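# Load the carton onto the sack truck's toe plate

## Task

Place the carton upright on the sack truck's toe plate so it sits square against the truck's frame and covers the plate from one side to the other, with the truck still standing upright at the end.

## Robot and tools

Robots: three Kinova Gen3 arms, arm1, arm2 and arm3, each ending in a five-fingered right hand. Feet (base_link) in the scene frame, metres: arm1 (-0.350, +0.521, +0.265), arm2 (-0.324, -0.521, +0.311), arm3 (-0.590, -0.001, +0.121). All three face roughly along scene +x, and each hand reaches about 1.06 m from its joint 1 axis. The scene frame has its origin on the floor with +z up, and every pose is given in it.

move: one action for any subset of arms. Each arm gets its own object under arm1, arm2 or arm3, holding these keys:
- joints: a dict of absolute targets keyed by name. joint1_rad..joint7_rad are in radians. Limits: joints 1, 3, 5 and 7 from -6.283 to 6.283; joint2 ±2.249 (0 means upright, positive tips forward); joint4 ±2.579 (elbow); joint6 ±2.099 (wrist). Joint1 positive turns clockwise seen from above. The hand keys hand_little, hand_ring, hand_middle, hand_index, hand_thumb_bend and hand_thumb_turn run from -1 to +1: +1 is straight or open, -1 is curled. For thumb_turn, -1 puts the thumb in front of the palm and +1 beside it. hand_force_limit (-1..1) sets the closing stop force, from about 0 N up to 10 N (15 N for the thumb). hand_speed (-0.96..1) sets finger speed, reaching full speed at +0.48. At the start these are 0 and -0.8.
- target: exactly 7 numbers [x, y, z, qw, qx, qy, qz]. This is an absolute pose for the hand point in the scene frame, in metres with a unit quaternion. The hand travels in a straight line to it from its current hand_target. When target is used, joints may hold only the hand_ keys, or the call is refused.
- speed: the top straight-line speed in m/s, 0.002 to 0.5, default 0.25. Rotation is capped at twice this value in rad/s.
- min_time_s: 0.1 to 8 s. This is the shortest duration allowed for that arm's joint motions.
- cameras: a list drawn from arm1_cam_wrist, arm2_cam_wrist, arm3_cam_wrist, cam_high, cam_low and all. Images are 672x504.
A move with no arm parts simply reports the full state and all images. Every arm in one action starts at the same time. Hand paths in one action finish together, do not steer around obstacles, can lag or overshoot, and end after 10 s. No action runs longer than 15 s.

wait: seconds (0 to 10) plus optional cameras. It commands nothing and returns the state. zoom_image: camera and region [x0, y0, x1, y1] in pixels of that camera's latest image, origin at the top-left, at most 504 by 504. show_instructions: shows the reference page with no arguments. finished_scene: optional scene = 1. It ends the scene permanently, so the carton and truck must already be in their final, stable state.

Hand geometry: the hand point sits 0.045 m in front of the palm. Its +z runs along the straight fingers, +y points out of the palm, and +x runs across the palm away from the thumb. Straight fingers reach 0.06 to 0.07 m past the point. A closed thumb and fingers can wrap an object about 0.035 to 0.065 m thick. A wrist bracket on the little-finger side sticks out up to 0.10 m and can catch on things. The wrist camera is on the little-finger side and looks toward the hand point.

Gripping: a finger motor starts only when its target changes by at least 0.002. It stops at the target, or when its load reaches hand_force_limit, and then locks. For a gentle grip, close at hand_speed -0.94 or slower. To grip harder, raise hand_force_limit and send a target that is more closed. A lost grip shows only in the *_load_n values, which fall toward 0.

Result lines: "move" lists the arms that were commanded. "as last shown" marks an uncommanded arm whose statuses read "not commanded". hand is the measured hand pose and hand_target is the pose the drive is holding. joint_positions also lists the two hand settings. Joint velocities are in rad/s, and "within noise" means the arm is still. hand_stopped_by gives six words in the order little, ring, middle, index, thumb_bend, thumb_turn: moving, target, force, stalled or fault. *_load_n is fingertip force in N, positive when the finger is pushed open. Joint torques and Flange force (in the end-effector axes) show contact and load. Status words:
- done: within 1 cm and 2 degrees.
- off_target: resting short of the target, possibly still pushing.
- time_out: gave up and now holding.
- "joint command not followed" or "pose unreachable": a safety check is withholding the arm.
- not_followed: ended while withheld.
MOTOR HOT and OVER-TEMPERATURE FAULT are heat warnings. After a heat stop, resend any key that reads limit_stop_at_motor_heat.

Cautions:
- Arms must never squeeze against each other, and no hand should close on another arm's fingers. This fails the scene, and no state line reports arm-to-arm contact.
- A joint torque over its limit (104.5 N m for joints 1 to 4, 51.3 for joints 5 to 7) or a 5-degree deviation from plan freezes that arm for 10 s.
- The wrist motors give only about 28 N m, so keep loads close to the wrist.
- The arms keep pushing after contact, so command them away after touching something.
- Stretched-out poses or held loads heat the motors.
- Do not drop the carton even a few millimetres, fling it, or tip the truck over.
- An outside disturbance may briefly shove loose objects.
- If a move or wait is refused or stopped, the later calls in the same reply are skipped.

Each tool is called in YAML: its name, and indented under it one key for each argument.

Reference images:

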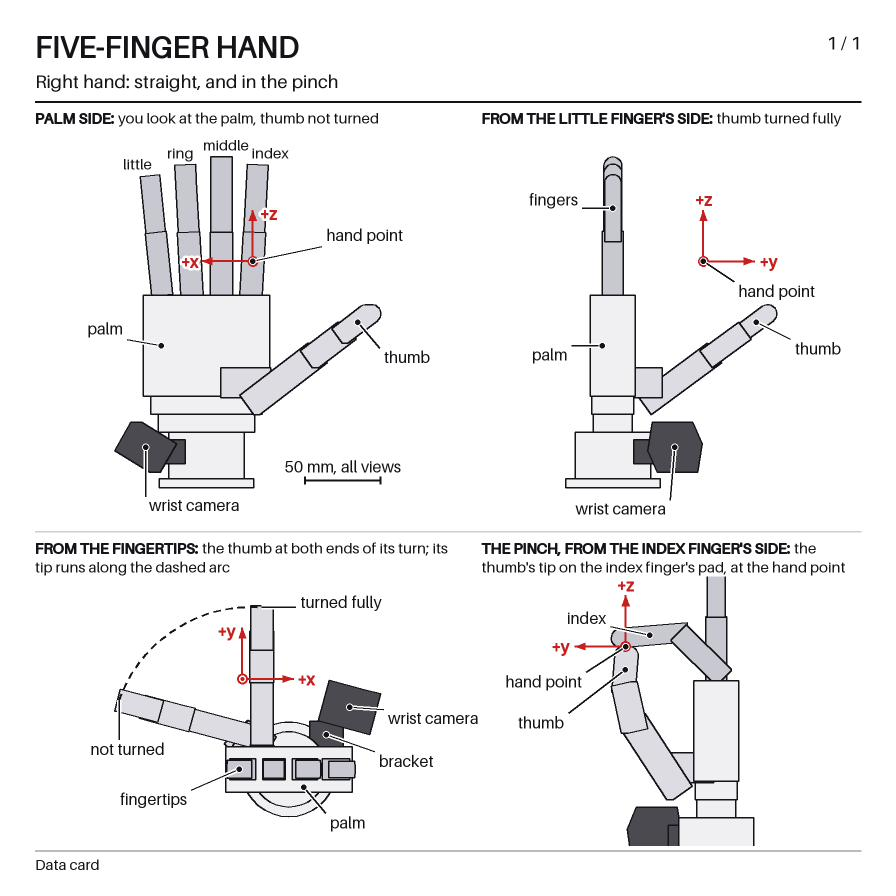

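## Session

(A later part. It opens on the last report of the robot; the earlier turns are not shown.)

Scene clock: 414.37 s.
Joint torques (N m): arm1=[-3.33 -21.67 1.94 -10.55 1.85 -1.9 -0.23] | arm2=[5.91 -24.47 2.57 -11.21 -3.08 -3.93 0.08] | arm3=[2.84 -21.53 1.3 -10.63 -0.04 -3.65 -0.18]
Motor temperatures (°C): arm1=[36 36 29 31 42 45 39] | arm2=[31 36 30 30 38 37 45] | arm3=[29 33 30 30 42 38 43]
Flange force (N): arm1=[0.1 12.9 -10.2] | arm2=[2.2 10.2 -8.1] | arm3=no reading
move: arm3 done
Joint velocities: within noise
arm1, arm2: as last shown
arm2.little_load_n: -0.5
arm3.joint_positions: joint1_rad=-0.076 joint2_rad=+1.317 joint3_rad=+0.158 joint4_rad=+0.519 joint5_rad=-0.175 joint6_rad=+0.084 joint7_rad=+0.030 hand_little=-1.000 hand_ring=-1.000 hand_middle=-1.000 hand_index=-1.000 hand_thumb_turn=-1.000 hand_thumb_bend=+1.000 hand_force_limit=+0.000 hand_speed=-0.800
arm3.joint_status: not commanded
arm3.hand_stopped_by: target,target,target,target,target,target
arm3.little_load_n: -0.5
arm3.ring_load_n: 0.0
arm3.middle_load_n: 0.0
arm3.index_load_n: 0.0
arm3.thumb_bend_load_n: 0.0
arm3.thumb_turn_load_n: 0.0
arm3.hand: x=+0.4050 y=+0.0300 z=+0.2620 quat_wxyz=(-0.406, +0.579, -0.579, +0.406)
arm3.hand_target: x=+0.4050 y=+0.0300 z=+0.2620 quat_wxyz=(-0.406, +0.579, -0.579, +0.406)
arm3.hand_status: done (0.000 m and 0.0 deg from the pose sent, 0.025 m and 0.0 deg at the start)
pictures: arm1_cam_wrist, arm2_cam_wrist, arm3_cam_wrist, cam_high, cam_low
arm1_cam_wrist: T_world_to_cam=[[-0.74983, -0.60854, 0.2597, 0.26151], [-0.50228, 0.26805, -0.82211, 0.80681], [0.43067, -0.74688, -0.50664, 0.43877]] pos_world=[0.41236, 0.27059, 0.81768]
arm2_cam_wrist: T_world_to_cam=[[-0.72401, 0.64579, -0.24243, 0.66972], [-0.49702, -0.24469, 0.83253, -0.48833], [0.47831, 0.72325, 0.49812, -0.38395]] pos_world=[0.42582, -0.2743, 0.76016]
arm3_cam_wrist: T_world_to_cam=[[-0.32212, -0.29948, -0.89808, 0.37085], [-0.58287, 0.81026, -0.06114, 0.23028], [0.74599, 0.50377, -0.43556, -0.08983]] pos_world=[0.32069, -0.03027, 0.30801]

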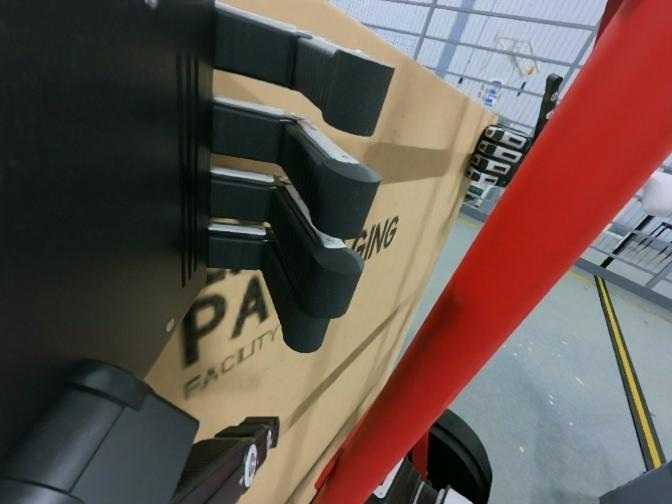

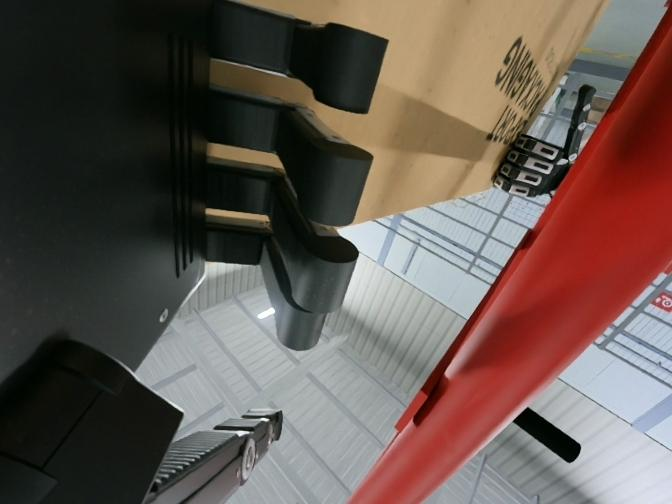

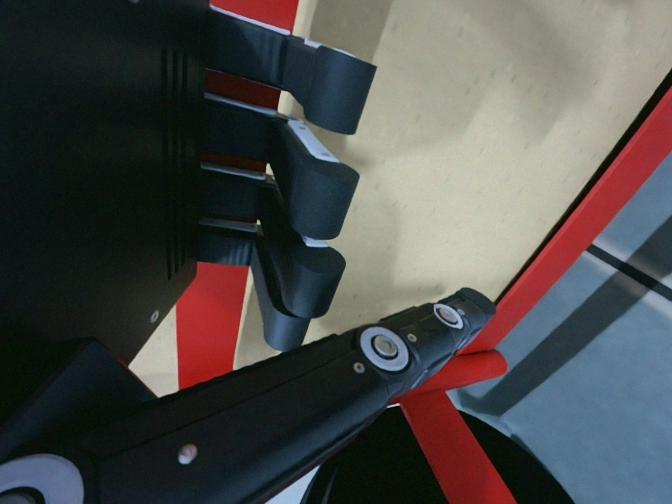

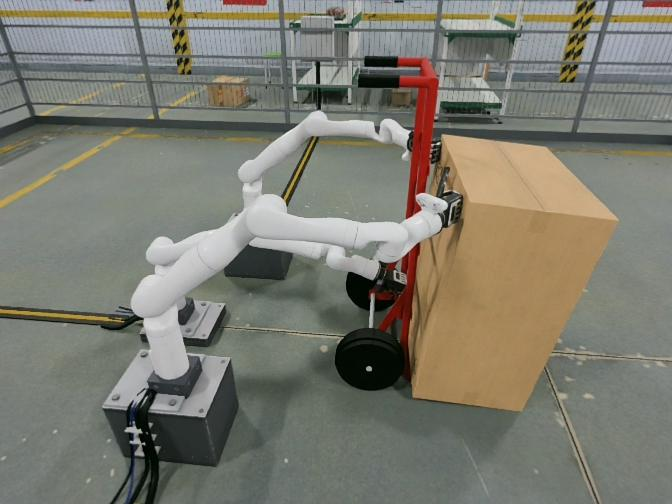

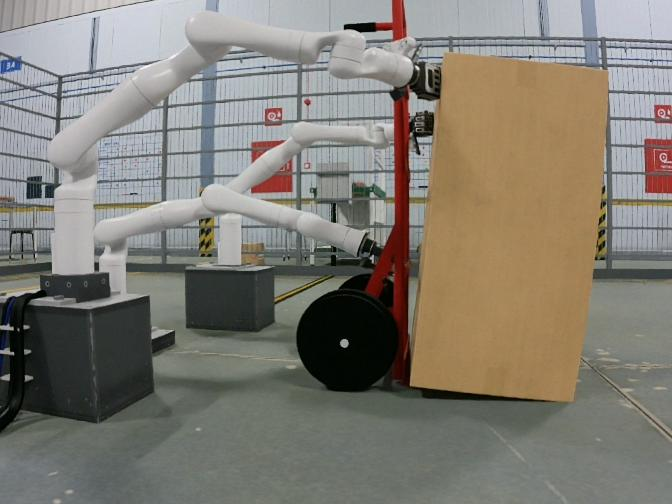

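move:
  arm3: {"target":[0.416,0.03,0.262,0.4056,-0.5792,0.5792,-0.4056],"speed":0.02}
  cameras: ["cam_low","arm3_cam_wrist"]

zoom_image:
  camera: "cam_low"
  region: [370, 300, 450, 400]

Scene clock: 423.47 s.
Joint torques (N m): arm1=[-3.05 -21.77 2.07 -10.53 1.78 -1.67 -0.17] | arm2=[5.68 -24.62 2.45 -11.27 -3.05 -3.75 0.04] | arm3=[1.48 -20.28 0.88 -10.85 -0.12 -4.62 -0.35]
Motor temperatures (°C): arm1=[36 37 29 31 42 45 39] | arm2=[32 36 30 30 38 37 45] | arm3=[29 33 30 30 42 38 43]
Flange force (N): arm1=[-0.2 12.7 -10.1] | arm2=[2.5 10.2 -8.1] | arm3=no reading
move: arm3 done
Joint velocities: within noise
arm1, arm2: as last shown
arm2.little_load_n: 0.0
arm3.joint_positions: joint1_rad=-0.073 joint2_rad=+1.377 joint3_rad=+0.195 joint4_rad=+0.382 joint5_rad=-0.183 joint6_rad=+0.162 joint7_rad=+0.000 hand_little=-1.000 hand_ring=-1.000 hand_middle=-1.000 hand_index=-1.000 hand_thumb_turn=-1.000 hand_thumb_bend=+1.000 hand_force_limit=+0.000 hand_speed=-0.800
arm3.joint_status: not commanded
arm3.hand_stopped_by: target,target,target,target,target,target
arm3.little_load_n: 0.0
arm3.ring_load_n: 0.0
arm3.middle_load_n: 0.0
arm3.index_load_n: -1.0
arm3.thumb_bend_load_n: 0.0
arm3.thumb_turn_load_n: 0.0
arm3.hand: x=+0.4160 y=+0.0300 z=+0.2620 quat_wxyz=(-0.406, +0.579, -0.579, +0.406)
arm3.hand_target: x=+0.4160 y=+0.0300 z=+0.2620 quat_wxyz=(-0.406, +0.579, -0.579, +0.406)
arm3.hand_status: done (0.000 m and 0.0 deg from the pose sent, 0.011 m and 0.0 deg at the start)
pictures: arm3_cam_wrist, cam_low
arm3_cam_wrist: T_world_to_cam=[[-0.32217, -0.29941, -0.89809, 0.37441], [-0.58284, 0.81029, -0.06106, 0.23666], [0.74599, 0.50377, -0.43556, -0.09803]] pos_world=[0.33169, -0.03027, 0.30801]

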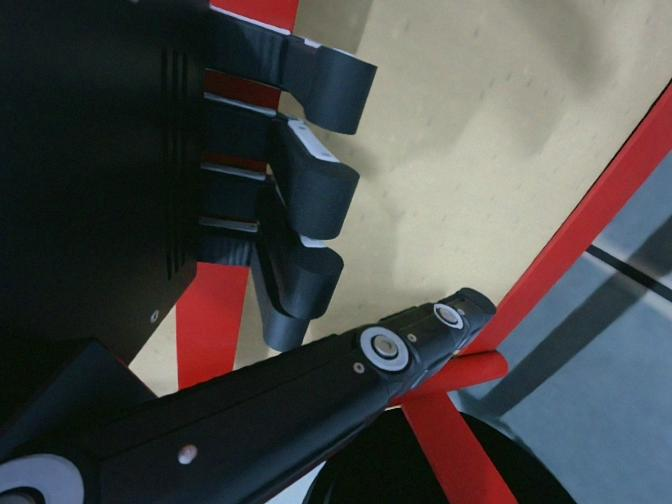

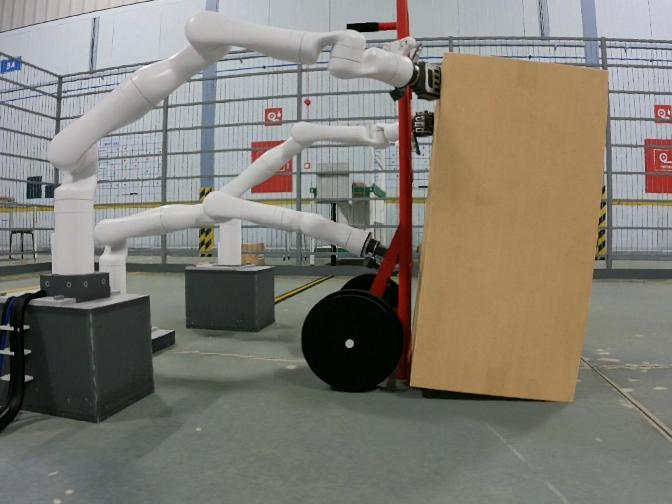

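Scaled by 5.040 from the camera's image (finer frame: 960x720).

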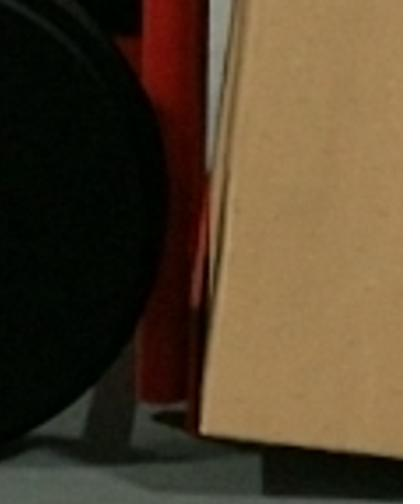

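move:
  arm3: {"target":[0.421,0.03,0.262,0.4056,-0.5792,0.5792,-0.4056],"speed":0.02}
  cameras: ["cam_low","arm3_cam_wrist","cam_high"]

zoom_image:
  camera: "cam_low"
  region: [370, 300, 450, 400]

zoom_image:
  camera: "arm3_cam_wrist"
  region: [420, 50, 672, 400]

Scene clock: 428.43 s.
Joint torques (N m): arm1=[-1.86 -21.88 2.46 -9.95 1.6 -0.93 -0.1] | arm2=[5.32 -24.23 2.38 -10.92 -2.94 -3.61 0.02] | arm3=[2.32 -20.02 1.14 -10.08 0.03 -4.89 -0.44]
Motor temperatures (°C): arm1=[36 37 29 31 42 45 39] | arm2=[32 36 30 31 38 37 45] | arm3=[29 33 30 30 42 38 43]
Flange force (N): arm1=[0.8 9.2 -7.6] | arm2=[1.9 9.3 -7.7] | arm3=no reading
move: arm3 done
Joint velocities: within noise
arm1, arm2: as last shown
arm2.joint_positions: joint1_rad=-0.164 joint2_rad=+0.936 joint3_rad=+0.083 joint4_rad=+0.854 joint5_rad=-1.843 joint6_rad=+0.823 joint7_rad=+0.289 hand_little=-1.000 hand_ring=-1.000 hand_middle=-1.000 hand_index=-1.000 hand_thumb_turn=+1.000 hand_thumb_bend=+1.000 hand_force_limit=+0.000 hand_speed=-0.800
arm2.little_load_n: -0.5
arm3.joint_positions: joint1_rad=-0.068 joint2_rad=+1.413 joint3_rad=+0.217 joint4_rad=+0.299 joint5_rad=-0.184 joint6_rad=+0.209 joint7_rad=-0.021 hand_little=-1.000 hand_ring=-1.000 hand_middle=-1.000 hand_index=-1.000 hand_thumb_turn=-1.000 hand_thumb_bend=+1.000 hand_force_limit=+0.000 hand_speed=-0.800
arm3.joint_status: not commanded
arm3.hand_stopped_by: target,target,target,target,target,target
arm3.little_load_n: 0.0
arm3.ring_load_n: 0.0
arm3.middle_load_n: 0.0
arm3.index_load_n: -1.0
arm3.thumb_bend_load_n: 0.0
arm3.thumb_turn_load_n: 0.0
arm3.hand: x=+0.4210 y=+0.0300 z=+0.2620 quat_wxyz=(-0.406, +0.579, -0.579, +0.406)
arm3.hand_target: x=+0.4210 y=+0.0300 z=+0.2620 quat_wxyz=(-0.406, +0.579, -0.579, +0.406)
arm3.hand_status: done (0.000 m and 0.0 deg from the pose sent, 0.005 m and 0.0 deg at the start)
pictures: arm3_cam_wrist, cam_high, cam_low
arm3_cam_wrist: T_world_to_cam=[[-0.32212, -0.29948, -0.89808, 0.37591], [-0.58287, 0.81026, -0.06114, 0.2396], [0.74599, 0.50377, -0.43556, -0.10181]] pos_world=[0.33669, -0.03027, 0.30791]

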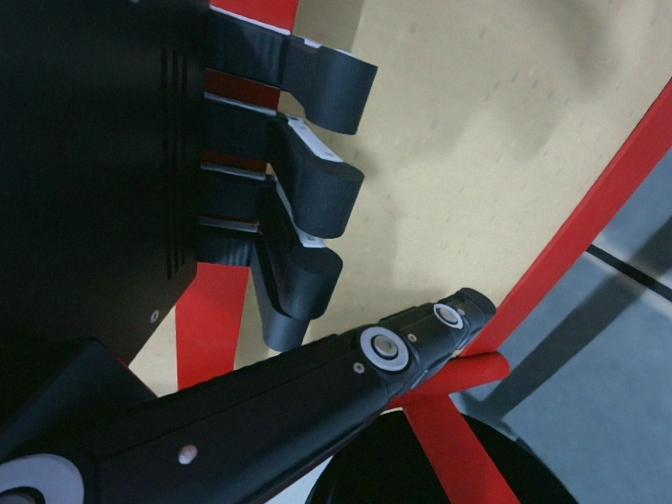

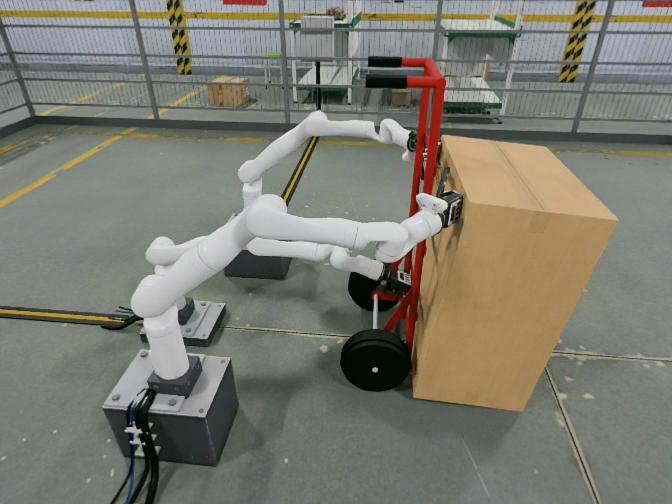

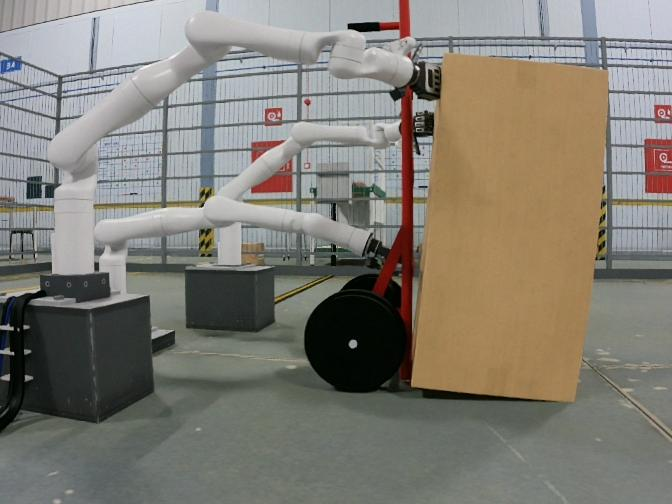

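Scaled by 5.040 from the camera's image (finer frame: 960x720).

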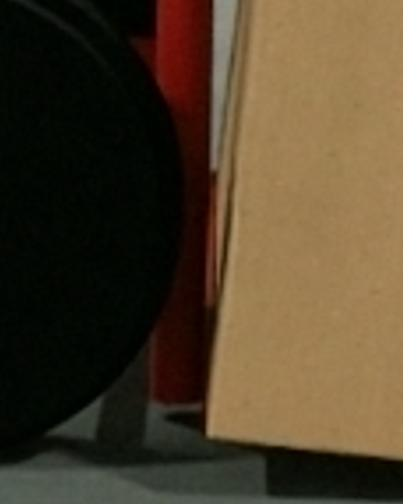

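Scaled by 1.440 from the camera's image (finer frame: 960x720).

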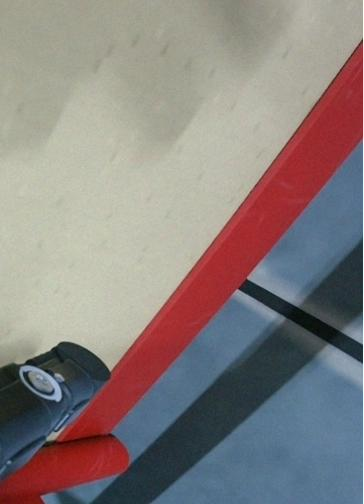

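move:
  arm1: {"target":[0.410,0.184,0.726,0.299,0.641,-0.299,0.641],"speed":0.03}
  arm2: {"target":[0.428,-0.190,0.786,0.641,-0.299,0.641,0.299],"speed":0.03}
  cameras: ["cam_high","cam_low","arm3_cam_wrist"]

zoom_image:
  camera: "cam_low"
  region: [370, 250, 600, 420]

zoom_image:
  camera: "cam_high"
  region: [340, 120, 500, 400]

Scene clock: 439.40 s.
Joint torques (N m): arm1=[-1.69 -19.38 2.24 -9.11 1.37 0.19 -0.01] | arm2=[4.65 -14.5 3.64 -8.29 -2.48 -4.38 -0.25] | arm3=[2.33 -20.58 1.17 -10.35 0.07 -5.02 -0.39]
Motor temperatures (°C): arm1=[36 37 29 31 42 45 39] | arm2=[32 37 29 30 38 37 45] | arm3=[29 33 30 30 42 38 43]
Flange force (N): arm1=[2.4 6.7 -4.7] | arm2=[-5.8 14.2 -15.6] | arm3=no reading
move: arm1 done; arm2 done
Joint velocities: within noise
arm1.joint_positions: joint1_rad=+0.023 joint2_rad=+0.789 joint3_rad=-0.012 joint4_rad=+1.070 joint5_rad=+1.834 joint6_rad=+0.872 joint7_rad=-0.382 hand_little=-1.000 hand_ring=-1.000 hand_middle=-1.000 hand_index=-1.000 hand_thumb_turn=+1.000 hand_thumb_bend=+1.000 hand_force_limit=+0.000 hand_speed=-0.800
arm1.joint_status: not commanded
arm1.hand_stopped_by: target,target,target,target,target,target
arm1.little_load_n: 0.0
arm1.ring_load_n: 0.0
arm1.middle_load_n: -0.5
arm1.index_load_n: 0.0
arm1.thumb_bend_load_n: 0.0
arm1.thumb_turn_load_n: 0.0
arm1.hand: x=+0.4100 y=+0.1840 z=+0.7260 quat_wxyz=(+0.299, +0.641, -0.299, +0.641)
arm1.hand_target: x=+0.4100 y=+0.1840 z=+0.7260 quat_wxyz=(+0.299, +0.641, -0.299, +0.641)
arm1.hand_status: done (0.000 m and 0.0 deg from the pose sent, 0.057 m and 0.0 deg at the start)
arm2.joint_positions: joint1_rad=-0.155 joint2_rad=+0.826 joint3_rad=+0.026 joint4_rad=+1.172 joint5_rad=-1.991 joint6_rad=+0.860 joint7_rad=+0.567 hand_little=-1.000 hand_ring=-1.000 hand_middle=-1.000 hand_index=-1.000 hand_thumb_turn=+1.000 hand_thumb_bend=+1.000 hand_force_limit=+0.000 hand_speed=-0.800
arm2.joint_status: not commanded
arm2.hand_stopped_by: target,target,target,target,target,target
arm2.little_load_n: 0.0
arm2.ring_load_n: 0.0
arm2.middle_load_n: 0.0
arm2.index_load_n: 0.0
arm2.thumb_bend_load_n: 0.0
arm2.thumb_turn_load_n: 0.0
arm2.hand: x=+0.4280 y=-0.1900 z=+0.7860 quat_wxyz=(-0.641, +0.299, -0.641, -0.299)
arm2.hand_target: x=+0.4280 y=-0.1900 z=+0.7860 quat_wxyz=(-0.641, +0.299, -0.641, -0.299)
arm2.hand_status: done (0.000 m and 0.0 deg from the pose sent, 0.057 m and 0.0 deg at the start)
arm3.joint_positions: joint1_rad=-0.068 joint2_rad=+1.413 joint3_rad=+0.217 joint4_rad=+0.299 joint5_rad=-0.184 joint6_rad=+0.209 joint7_rad=-0.021 hand_little=-1.000 hand_ring=-1.000 hand_middle=-1.000 hand_index=-1.000 hand_thumb_turn=-1.000 hand_thumb_bend=+1.000 hand_force_limit=+0.000 hand_speed=-0.800
arm3.joint_status: not commanded
arm3.hand_stopped_by: target,target,target,target,target,target
arm3.little_load_n: 0.0
arm3.ring_load_n: 0.0
arm3.middle_load_n: 0.0
arm3.index_load_n: -1.0
arm3.thumb_bend_load_n: 0.0
arm3.thumb_turn_load_n: 0.0
arm3.hand: x=+0.4210 y=+0.0300 z=+0.2620 quat_wxyz=(-0.406, +0.579, -0.579, +0.406)
arm3.hand_target: x=+0.4210 y=+0.0300 z=+0.2620 quat_wxyz=(-0.406, +0.579, -0.579, +0.406)
arm3.hand_status: not commanded
pictures: arm3_cam_wrist, cam_high, cam_low
arm3_cam_wrist: T_world_to_cam=[[-0.32218, -0.29953, -0.89804, 0.37601], [-0.58287, 0.81026, -0.06114, 0.23961], [0.74596, 0.50375, -0.43564, -0.10173]] pos_world=[0.33669, -0.03027, 0.30801]

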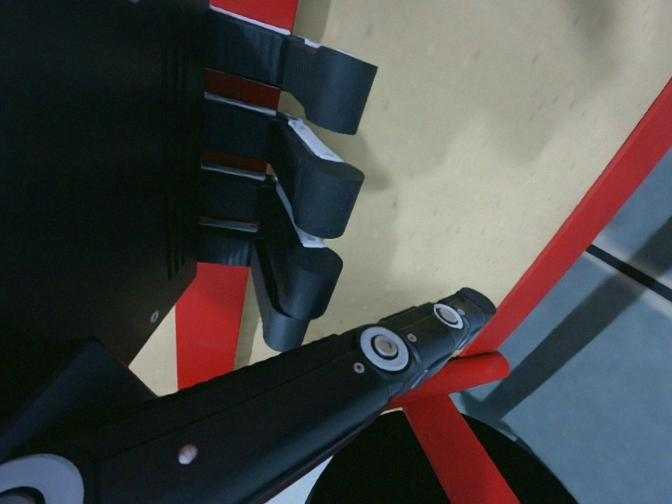

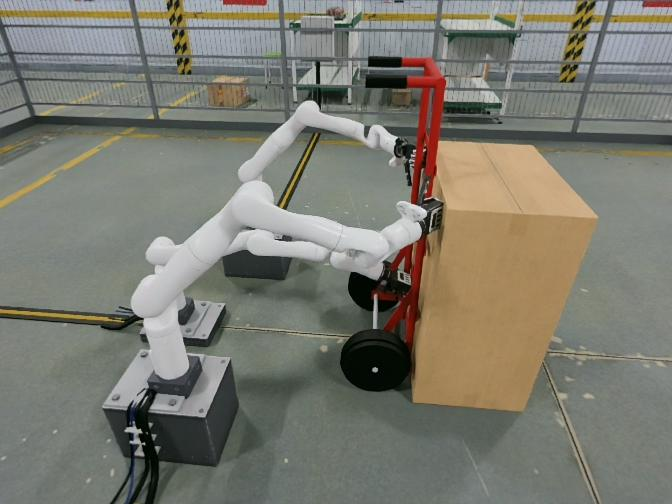

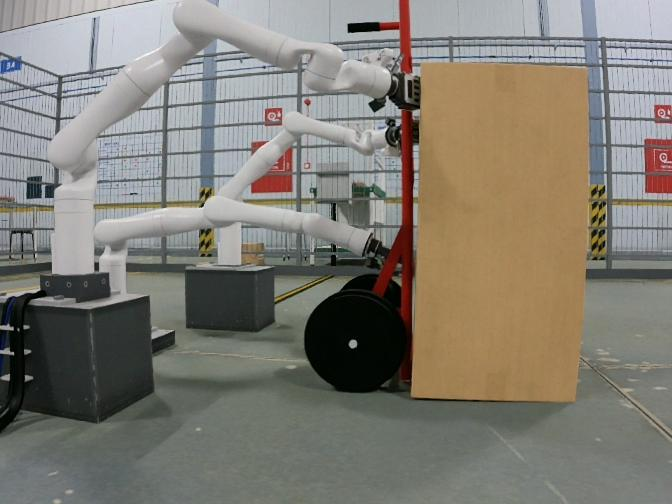

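Scaled by 2.191 from the camera's image (finer frame: 960x720).

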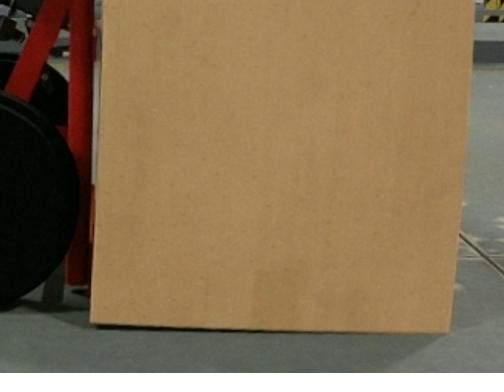

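Scaled by 1.800 from the camera's image (finer frame: 960x720).

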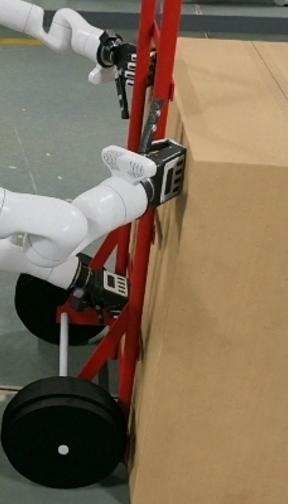

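move:
  arm1: {"target":[0.388,0.184,0.718,0.299,0.641,-0.299,0.641],"speed":0.03}
  arm2: {"target":[0.406,-0.190,0.778,0.641,-0.299,0.641,0.299],"speed":0.03}
  cameras: ["cam_high","cam_low","arm3_cam_wrist"]

zoom_image:
  camera: "cam_low"
  region: [370, 250, 600, 420]

zoom_image:
  camera: "cam_high"
  region: [340, 120, 500, 400]

Scene clock: 445.43 s.
Joint torques (N m): arm1=[-0.24 -19.68 3.19 -8.93 1.26 1.26 0.01] | arm2=[-0.17 -23.21 -0.44 -8.13 -1.44 1.01 -0.32] | arm3=[2.35 -20.58 1.09 -10.3 0.03 -4.95 -0.46]
Motor temperatures (°C): arm1=[36 38 29 31 42 45 39] | arm2=[32 37 29 30 38 37 45] | arm3=[29 33 30 30 42 38 43]
Flange force (N): arm1=[2.0 3.5 -2.9] | arm2=[1.6 -3.4 2.3] | arm3=no reading
move: arm1 done; arm2 done
Joint velocities: within noise
arm1.joint_positions: joint1_rad=+0.021 joint2_rad=+0.741 joint3_rad=-0.003 joint4_rad=+1.192 joint5_rad=+1.889 joint6_rad=+0.888 joint7_rad=-0.476 hand_little=-1.000 hand_ring=-1.000 hand_middle=-1.000 hand_index=-1.000 hand_thumb_turn=+1.000 hand_thumb_bend=+1.000 hand_force_limit=+0.000 hand_speed=-0.800
arm1.joint_status: not commanded
arm1.hand_stopped_by: target,target,target,target,target,target
arm1.little_load_n: 0.0
arm1.ring_load_n: 0.0
arm1.middle_load_n: 0.0
arm1.index_load_n: 0.0
arm1.thumb_bend_load_n: 0.0
arm1.thumb_turn_load_n: 0.0
arm1.hand: x=+0.3880 y=+0.1840 z=+0.7180 quat_wxyz=(+0.299, +0.641, -0.299, +0.641)
arm1.hand_target: x=+0.3880 y=+0.1840 z=+0.7180 quat_wxyz=(+0.299, +0.641, -0.299, +0.641)
arm1.hand_status: done (0.000 m and 0.0 deg from the pose sent, 0.023 m and 0.0 deg at the start)
arm2.joint_positions: joint1_rad=-0.154 joint2_rad=+0.785 joint3_rad=+0.014 joint4_rad=+1.284 joint5_rad=-2.044 joint6_rad=+0.881 joint7_rad=+0.657 hand_little=-1.000 hand_ring=-1.000 hand_middle=-1.000 hand_index=-1.000 hand_thumb_turn=+1.000 hand_thumb_bend=+1.000 hand_force_limit=+0.000 hand_speed=-0.800
arm2.joint_status: not commanded
arm2.hand_stopped_by: target,target,target,target,target,target
arm2.little_load_n: 0.0
arm2.ring_load_n: 0.0
arm2.middle_load_n: 0.0
arm2.index_load_n: 0.0
arm2.thumb_bend_load_n: 0.0
arm2.thumb_turn_load_n: 0.0
arm2.hand: x=+0.4060 y=-0.1900 z=+0.7780 quat_wxyz=(-0.641, +0.299, -0.641, -0.299)
arm2.hand_target: x=+0.4060 y=-0.1900 z=+0.7780 quat_wxyz=(-0.641, +0.299, -0.641, -0.299)
arm2.hand_status: done (0.000 m and 0.0 deg from the pose sent, 0.023 m and 0.0 deg at the start)
arm3.joint_positions: joint1_rad=-0.068 joint2_rad=+1.413 joint3_rad=+0.217 joint4_rad=+0.299 joint5_rad=-0.184 joint6_rad=+0.209 joint7_rad=-0.021 hand_little=-1.000 hand_ring=-1.000 hand_middle=-1.000 hand_index=-1.000 hand_thumb_turn=-1.000 hand_thumb_bend=+1.000 hand_force_limit=+0.000 hand_speed=-0.800
arm3.joint_status: not commanded
arm3.hand_stopped_by: target,target,target,target,target,target
arm3.little_load_n: 0.0
arm3.ring_load_n: 0.0
arm3.middle_load_n: 0.0
arm3.index_load_n: -1.0
arm3.thumb_bend_load_n: 0.0
arm3.thumb_turn_load_n: 0.0
arm3.hand: x=+0.4210 y=+0.0300 z=+0.2620 quat_wxyz=(-0.406, +0.579, -0.579, +0.406)
arm3.hand_target: x=+0.4210 y=+0.0300 z=+0.2620 quat_wxyz=(-0.406, +0.579, -0.579, +0.406)
arm3.hand_status: not commanded
pictures: arm3_cam_wrist, cam_high, cam_low
arm3_cam_wrist: T_world_to_cam=[[-0.32218, -0.29953, -0.89804, 0.37601], [-0.58287, 0.81026, -0.06114, 0.23961], [0.74596, 0.50375, -0.43564, -0.10173]] pos_world=[0.33669, -0.03027, 0.30801]

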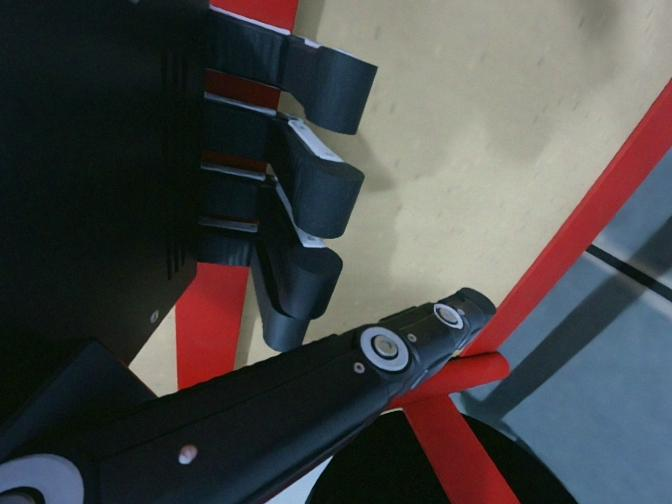

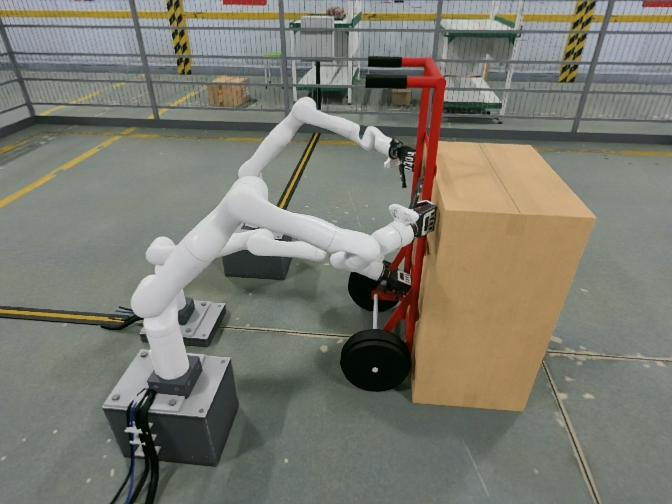

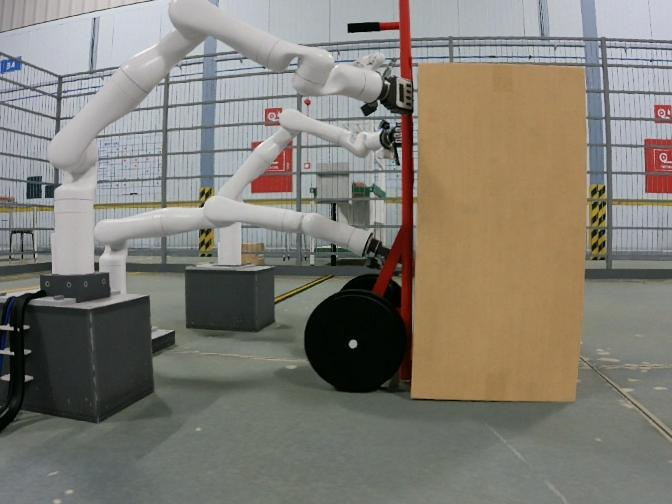

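Scaled by 2.191 from the camera's image (finer frame: 960x720).

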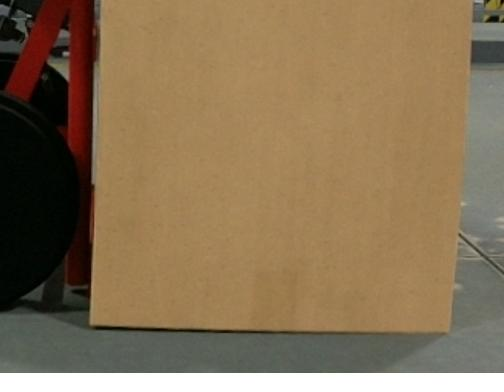

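Scaled by 1.800 from the camera's image (finer frame: 960x720).

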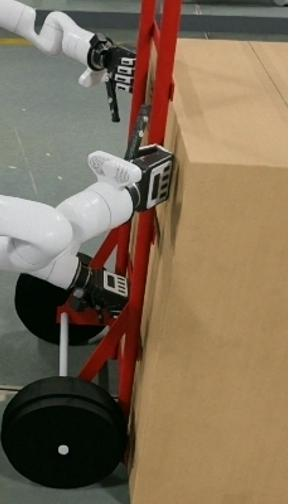

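move:
  arm3: {"target":[0.405,0.03,0.262,0.4056,-0.5792,0.5792,-0.4056],"speed":0.02}
  cameras: ["all"]

zoom_image:
  camera: "cam_low"
  region: [390, 370, 600, 420]

zoom_image:
  camera: "cam_low"
  region: [390, 40, 600, 120]

zoom_image:
  camera: "cam_high"
  region: [400, 360, 540, 420]

Scene clock: 465.37 s.
Joint torques (N m): arm1=[-0.3 -19.75 3.18 -9 1.15 1.29 0.02] | arm2=[-0.17 -23.15 -0.47 -8.13 -1.48 1.01 -0.29] | arm3=[1.23 -27.99 1.01 -9.35 -0.1 -2.38 -0.3]
Motor temperatures (°C): arm1=[36 38 29 31 42 45 39] | arm2=[31 37 29 30 38 37 45] | arm3=[29 34 30 30 42 38 43]
Flange force (N): arm1=[1.6 3.9 -3.0] | arm2=[1.4 -3.4 2.3] | arm3=no reading
move: arm3 done
Joint velocities: within noise
arm1, arm2: as last shown
arm2.thumb_turn_load_n: -0.5
arm3.joint_positions: joint1_rad=-0.077 joint2_rad=+1.317 joint3_rad=+0.158 joint4_rad=+0.519 joint5_rad=-0.177 joint6_rad=+0.084 joint7_rad=+0.031 hand_little=-1.000 hand_ring=-1.000 hand_middle=-1.000 hand_index=-1.000 hand_thumb_turn=-1.000 hand_thumb_bend=+1.000 hand_force_limit=+0.000 hand_speed=-0.800
arm3.joint_status: not commanded
arm3.hand_stopped_by: target,target,target,target,target,target
arm3.little_load_n: 0.0
arm3.ring_load_n: 0.5
arm3.middle_load_n: 0.0
arm3.index_load_n: 0.0
arm3.thumb_bend_load_n: -0.5
arm3.thumb_turn_load_n: 0.5
arm3.hand: x=+0.4050 y=+0.0300 z=+0.2620 quat_wxyz=(-0.406, +0.579, -0.579, +0.406)
arm3.hand_target: x=+0.4050 y=+0.0300 z=+0.2620 quat_wxyz=(-0.406, +0.579, -0.579, +0.406)
arm3.hand_status: done (0.000 m and 0.0 deg from the pose sent, 0.016 m and 0.0 deg at the start)
pictures: arm1_cam_wrist, arm2_cam_wrist, arm3_cam_wrist, cam_high, cam_low
arm1_cam_wrist: T_world_to_cam=[[-0.74983, -0.60854, 0.2597, 0.21608], [-0.50228, 0.26805, -0.82211, 0.74219], [0.43067, -0.74688, -0.50664, 0.45126]] pos_world=[0.34047, 0.26959, 0.78268]
arm2_cam_wrist: T_world_to_cam=[[-0.72404, 0.64577, -0.24237, 0.60905], [-0.49697, -0.24474, 0.83254, -0.49494], [0.47831, 0.72325, 0.49812, -0.33202]] pos_world=[0.35382, -0.2743, 0.72506]
arm3_cam_wrist: T_world_to_cam=[[-0.32222, -0.29948, -0.89805, 0.37087], [-0.58286, 0.81028, -0.06108, 0.23026], [0.74596, 0.50375, -0.43564, -0.08979]] pos_world=[0.32069, -0.03027, 0.30801]

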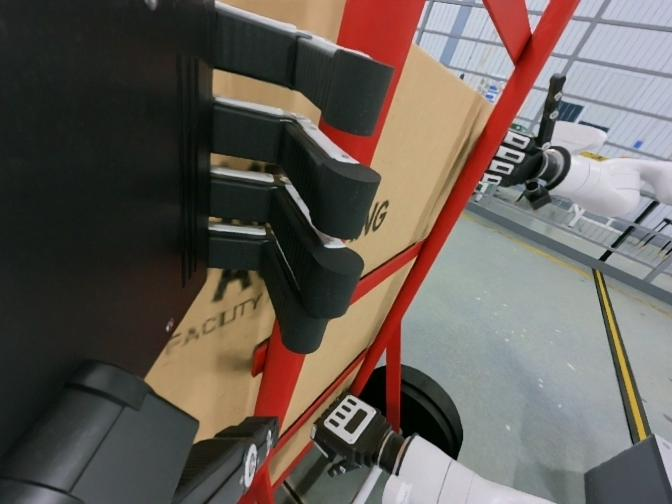

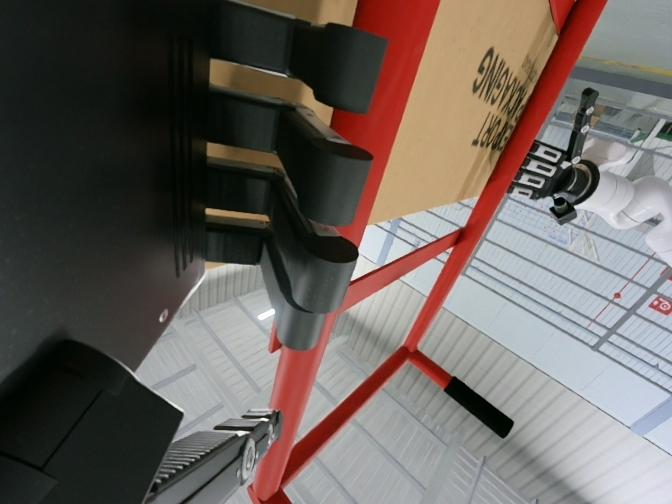

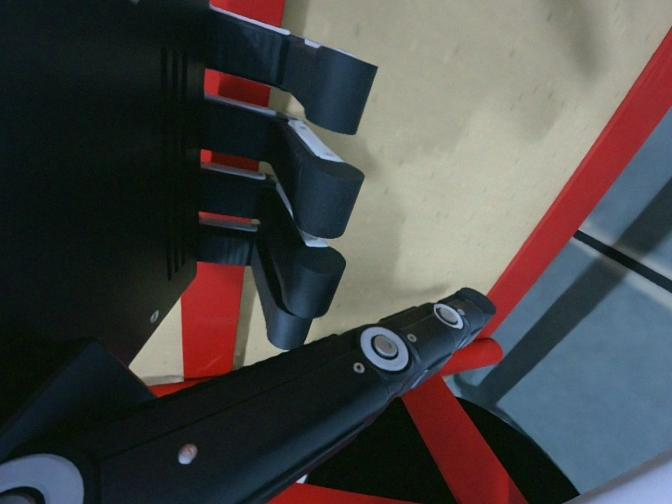

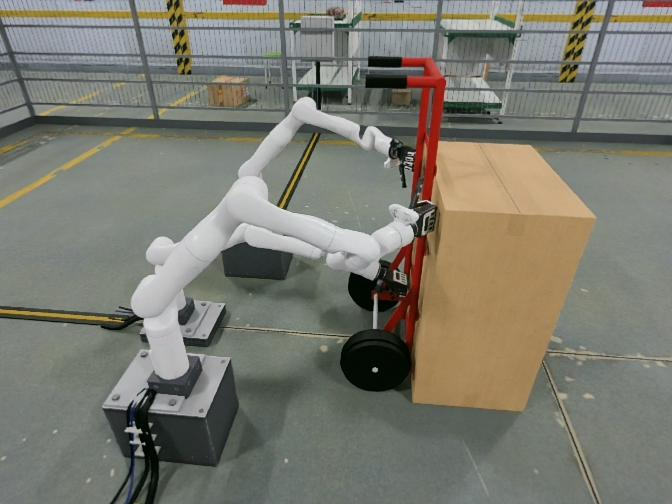

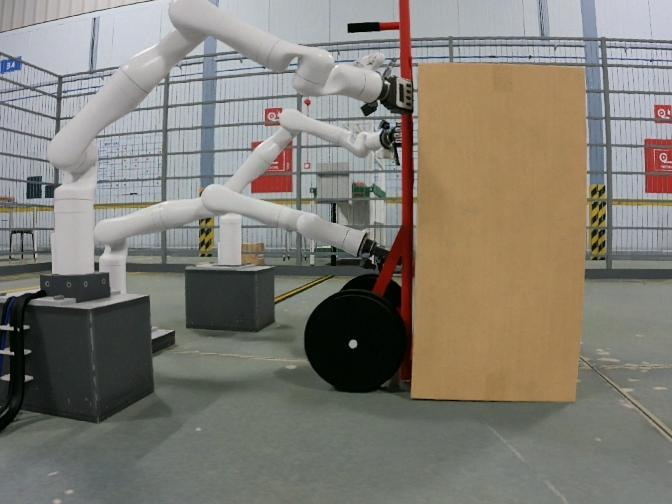

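Scaled by 2.400 from the camera's image (finer frame: 960x720).

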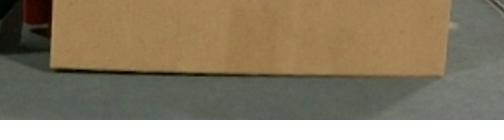

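Scaled by 2.400 from the camera's image (finer frame: 960x720).

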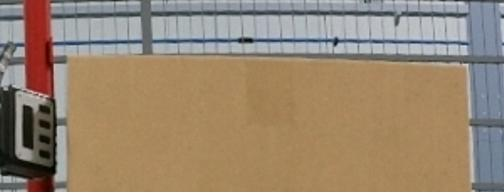

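Scaled by 3.600 from the camera's image (finer frame: 960x720).

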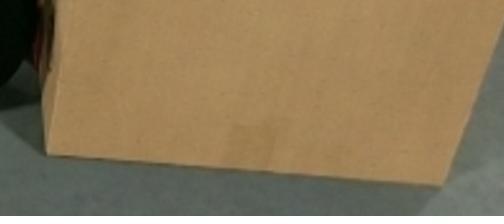

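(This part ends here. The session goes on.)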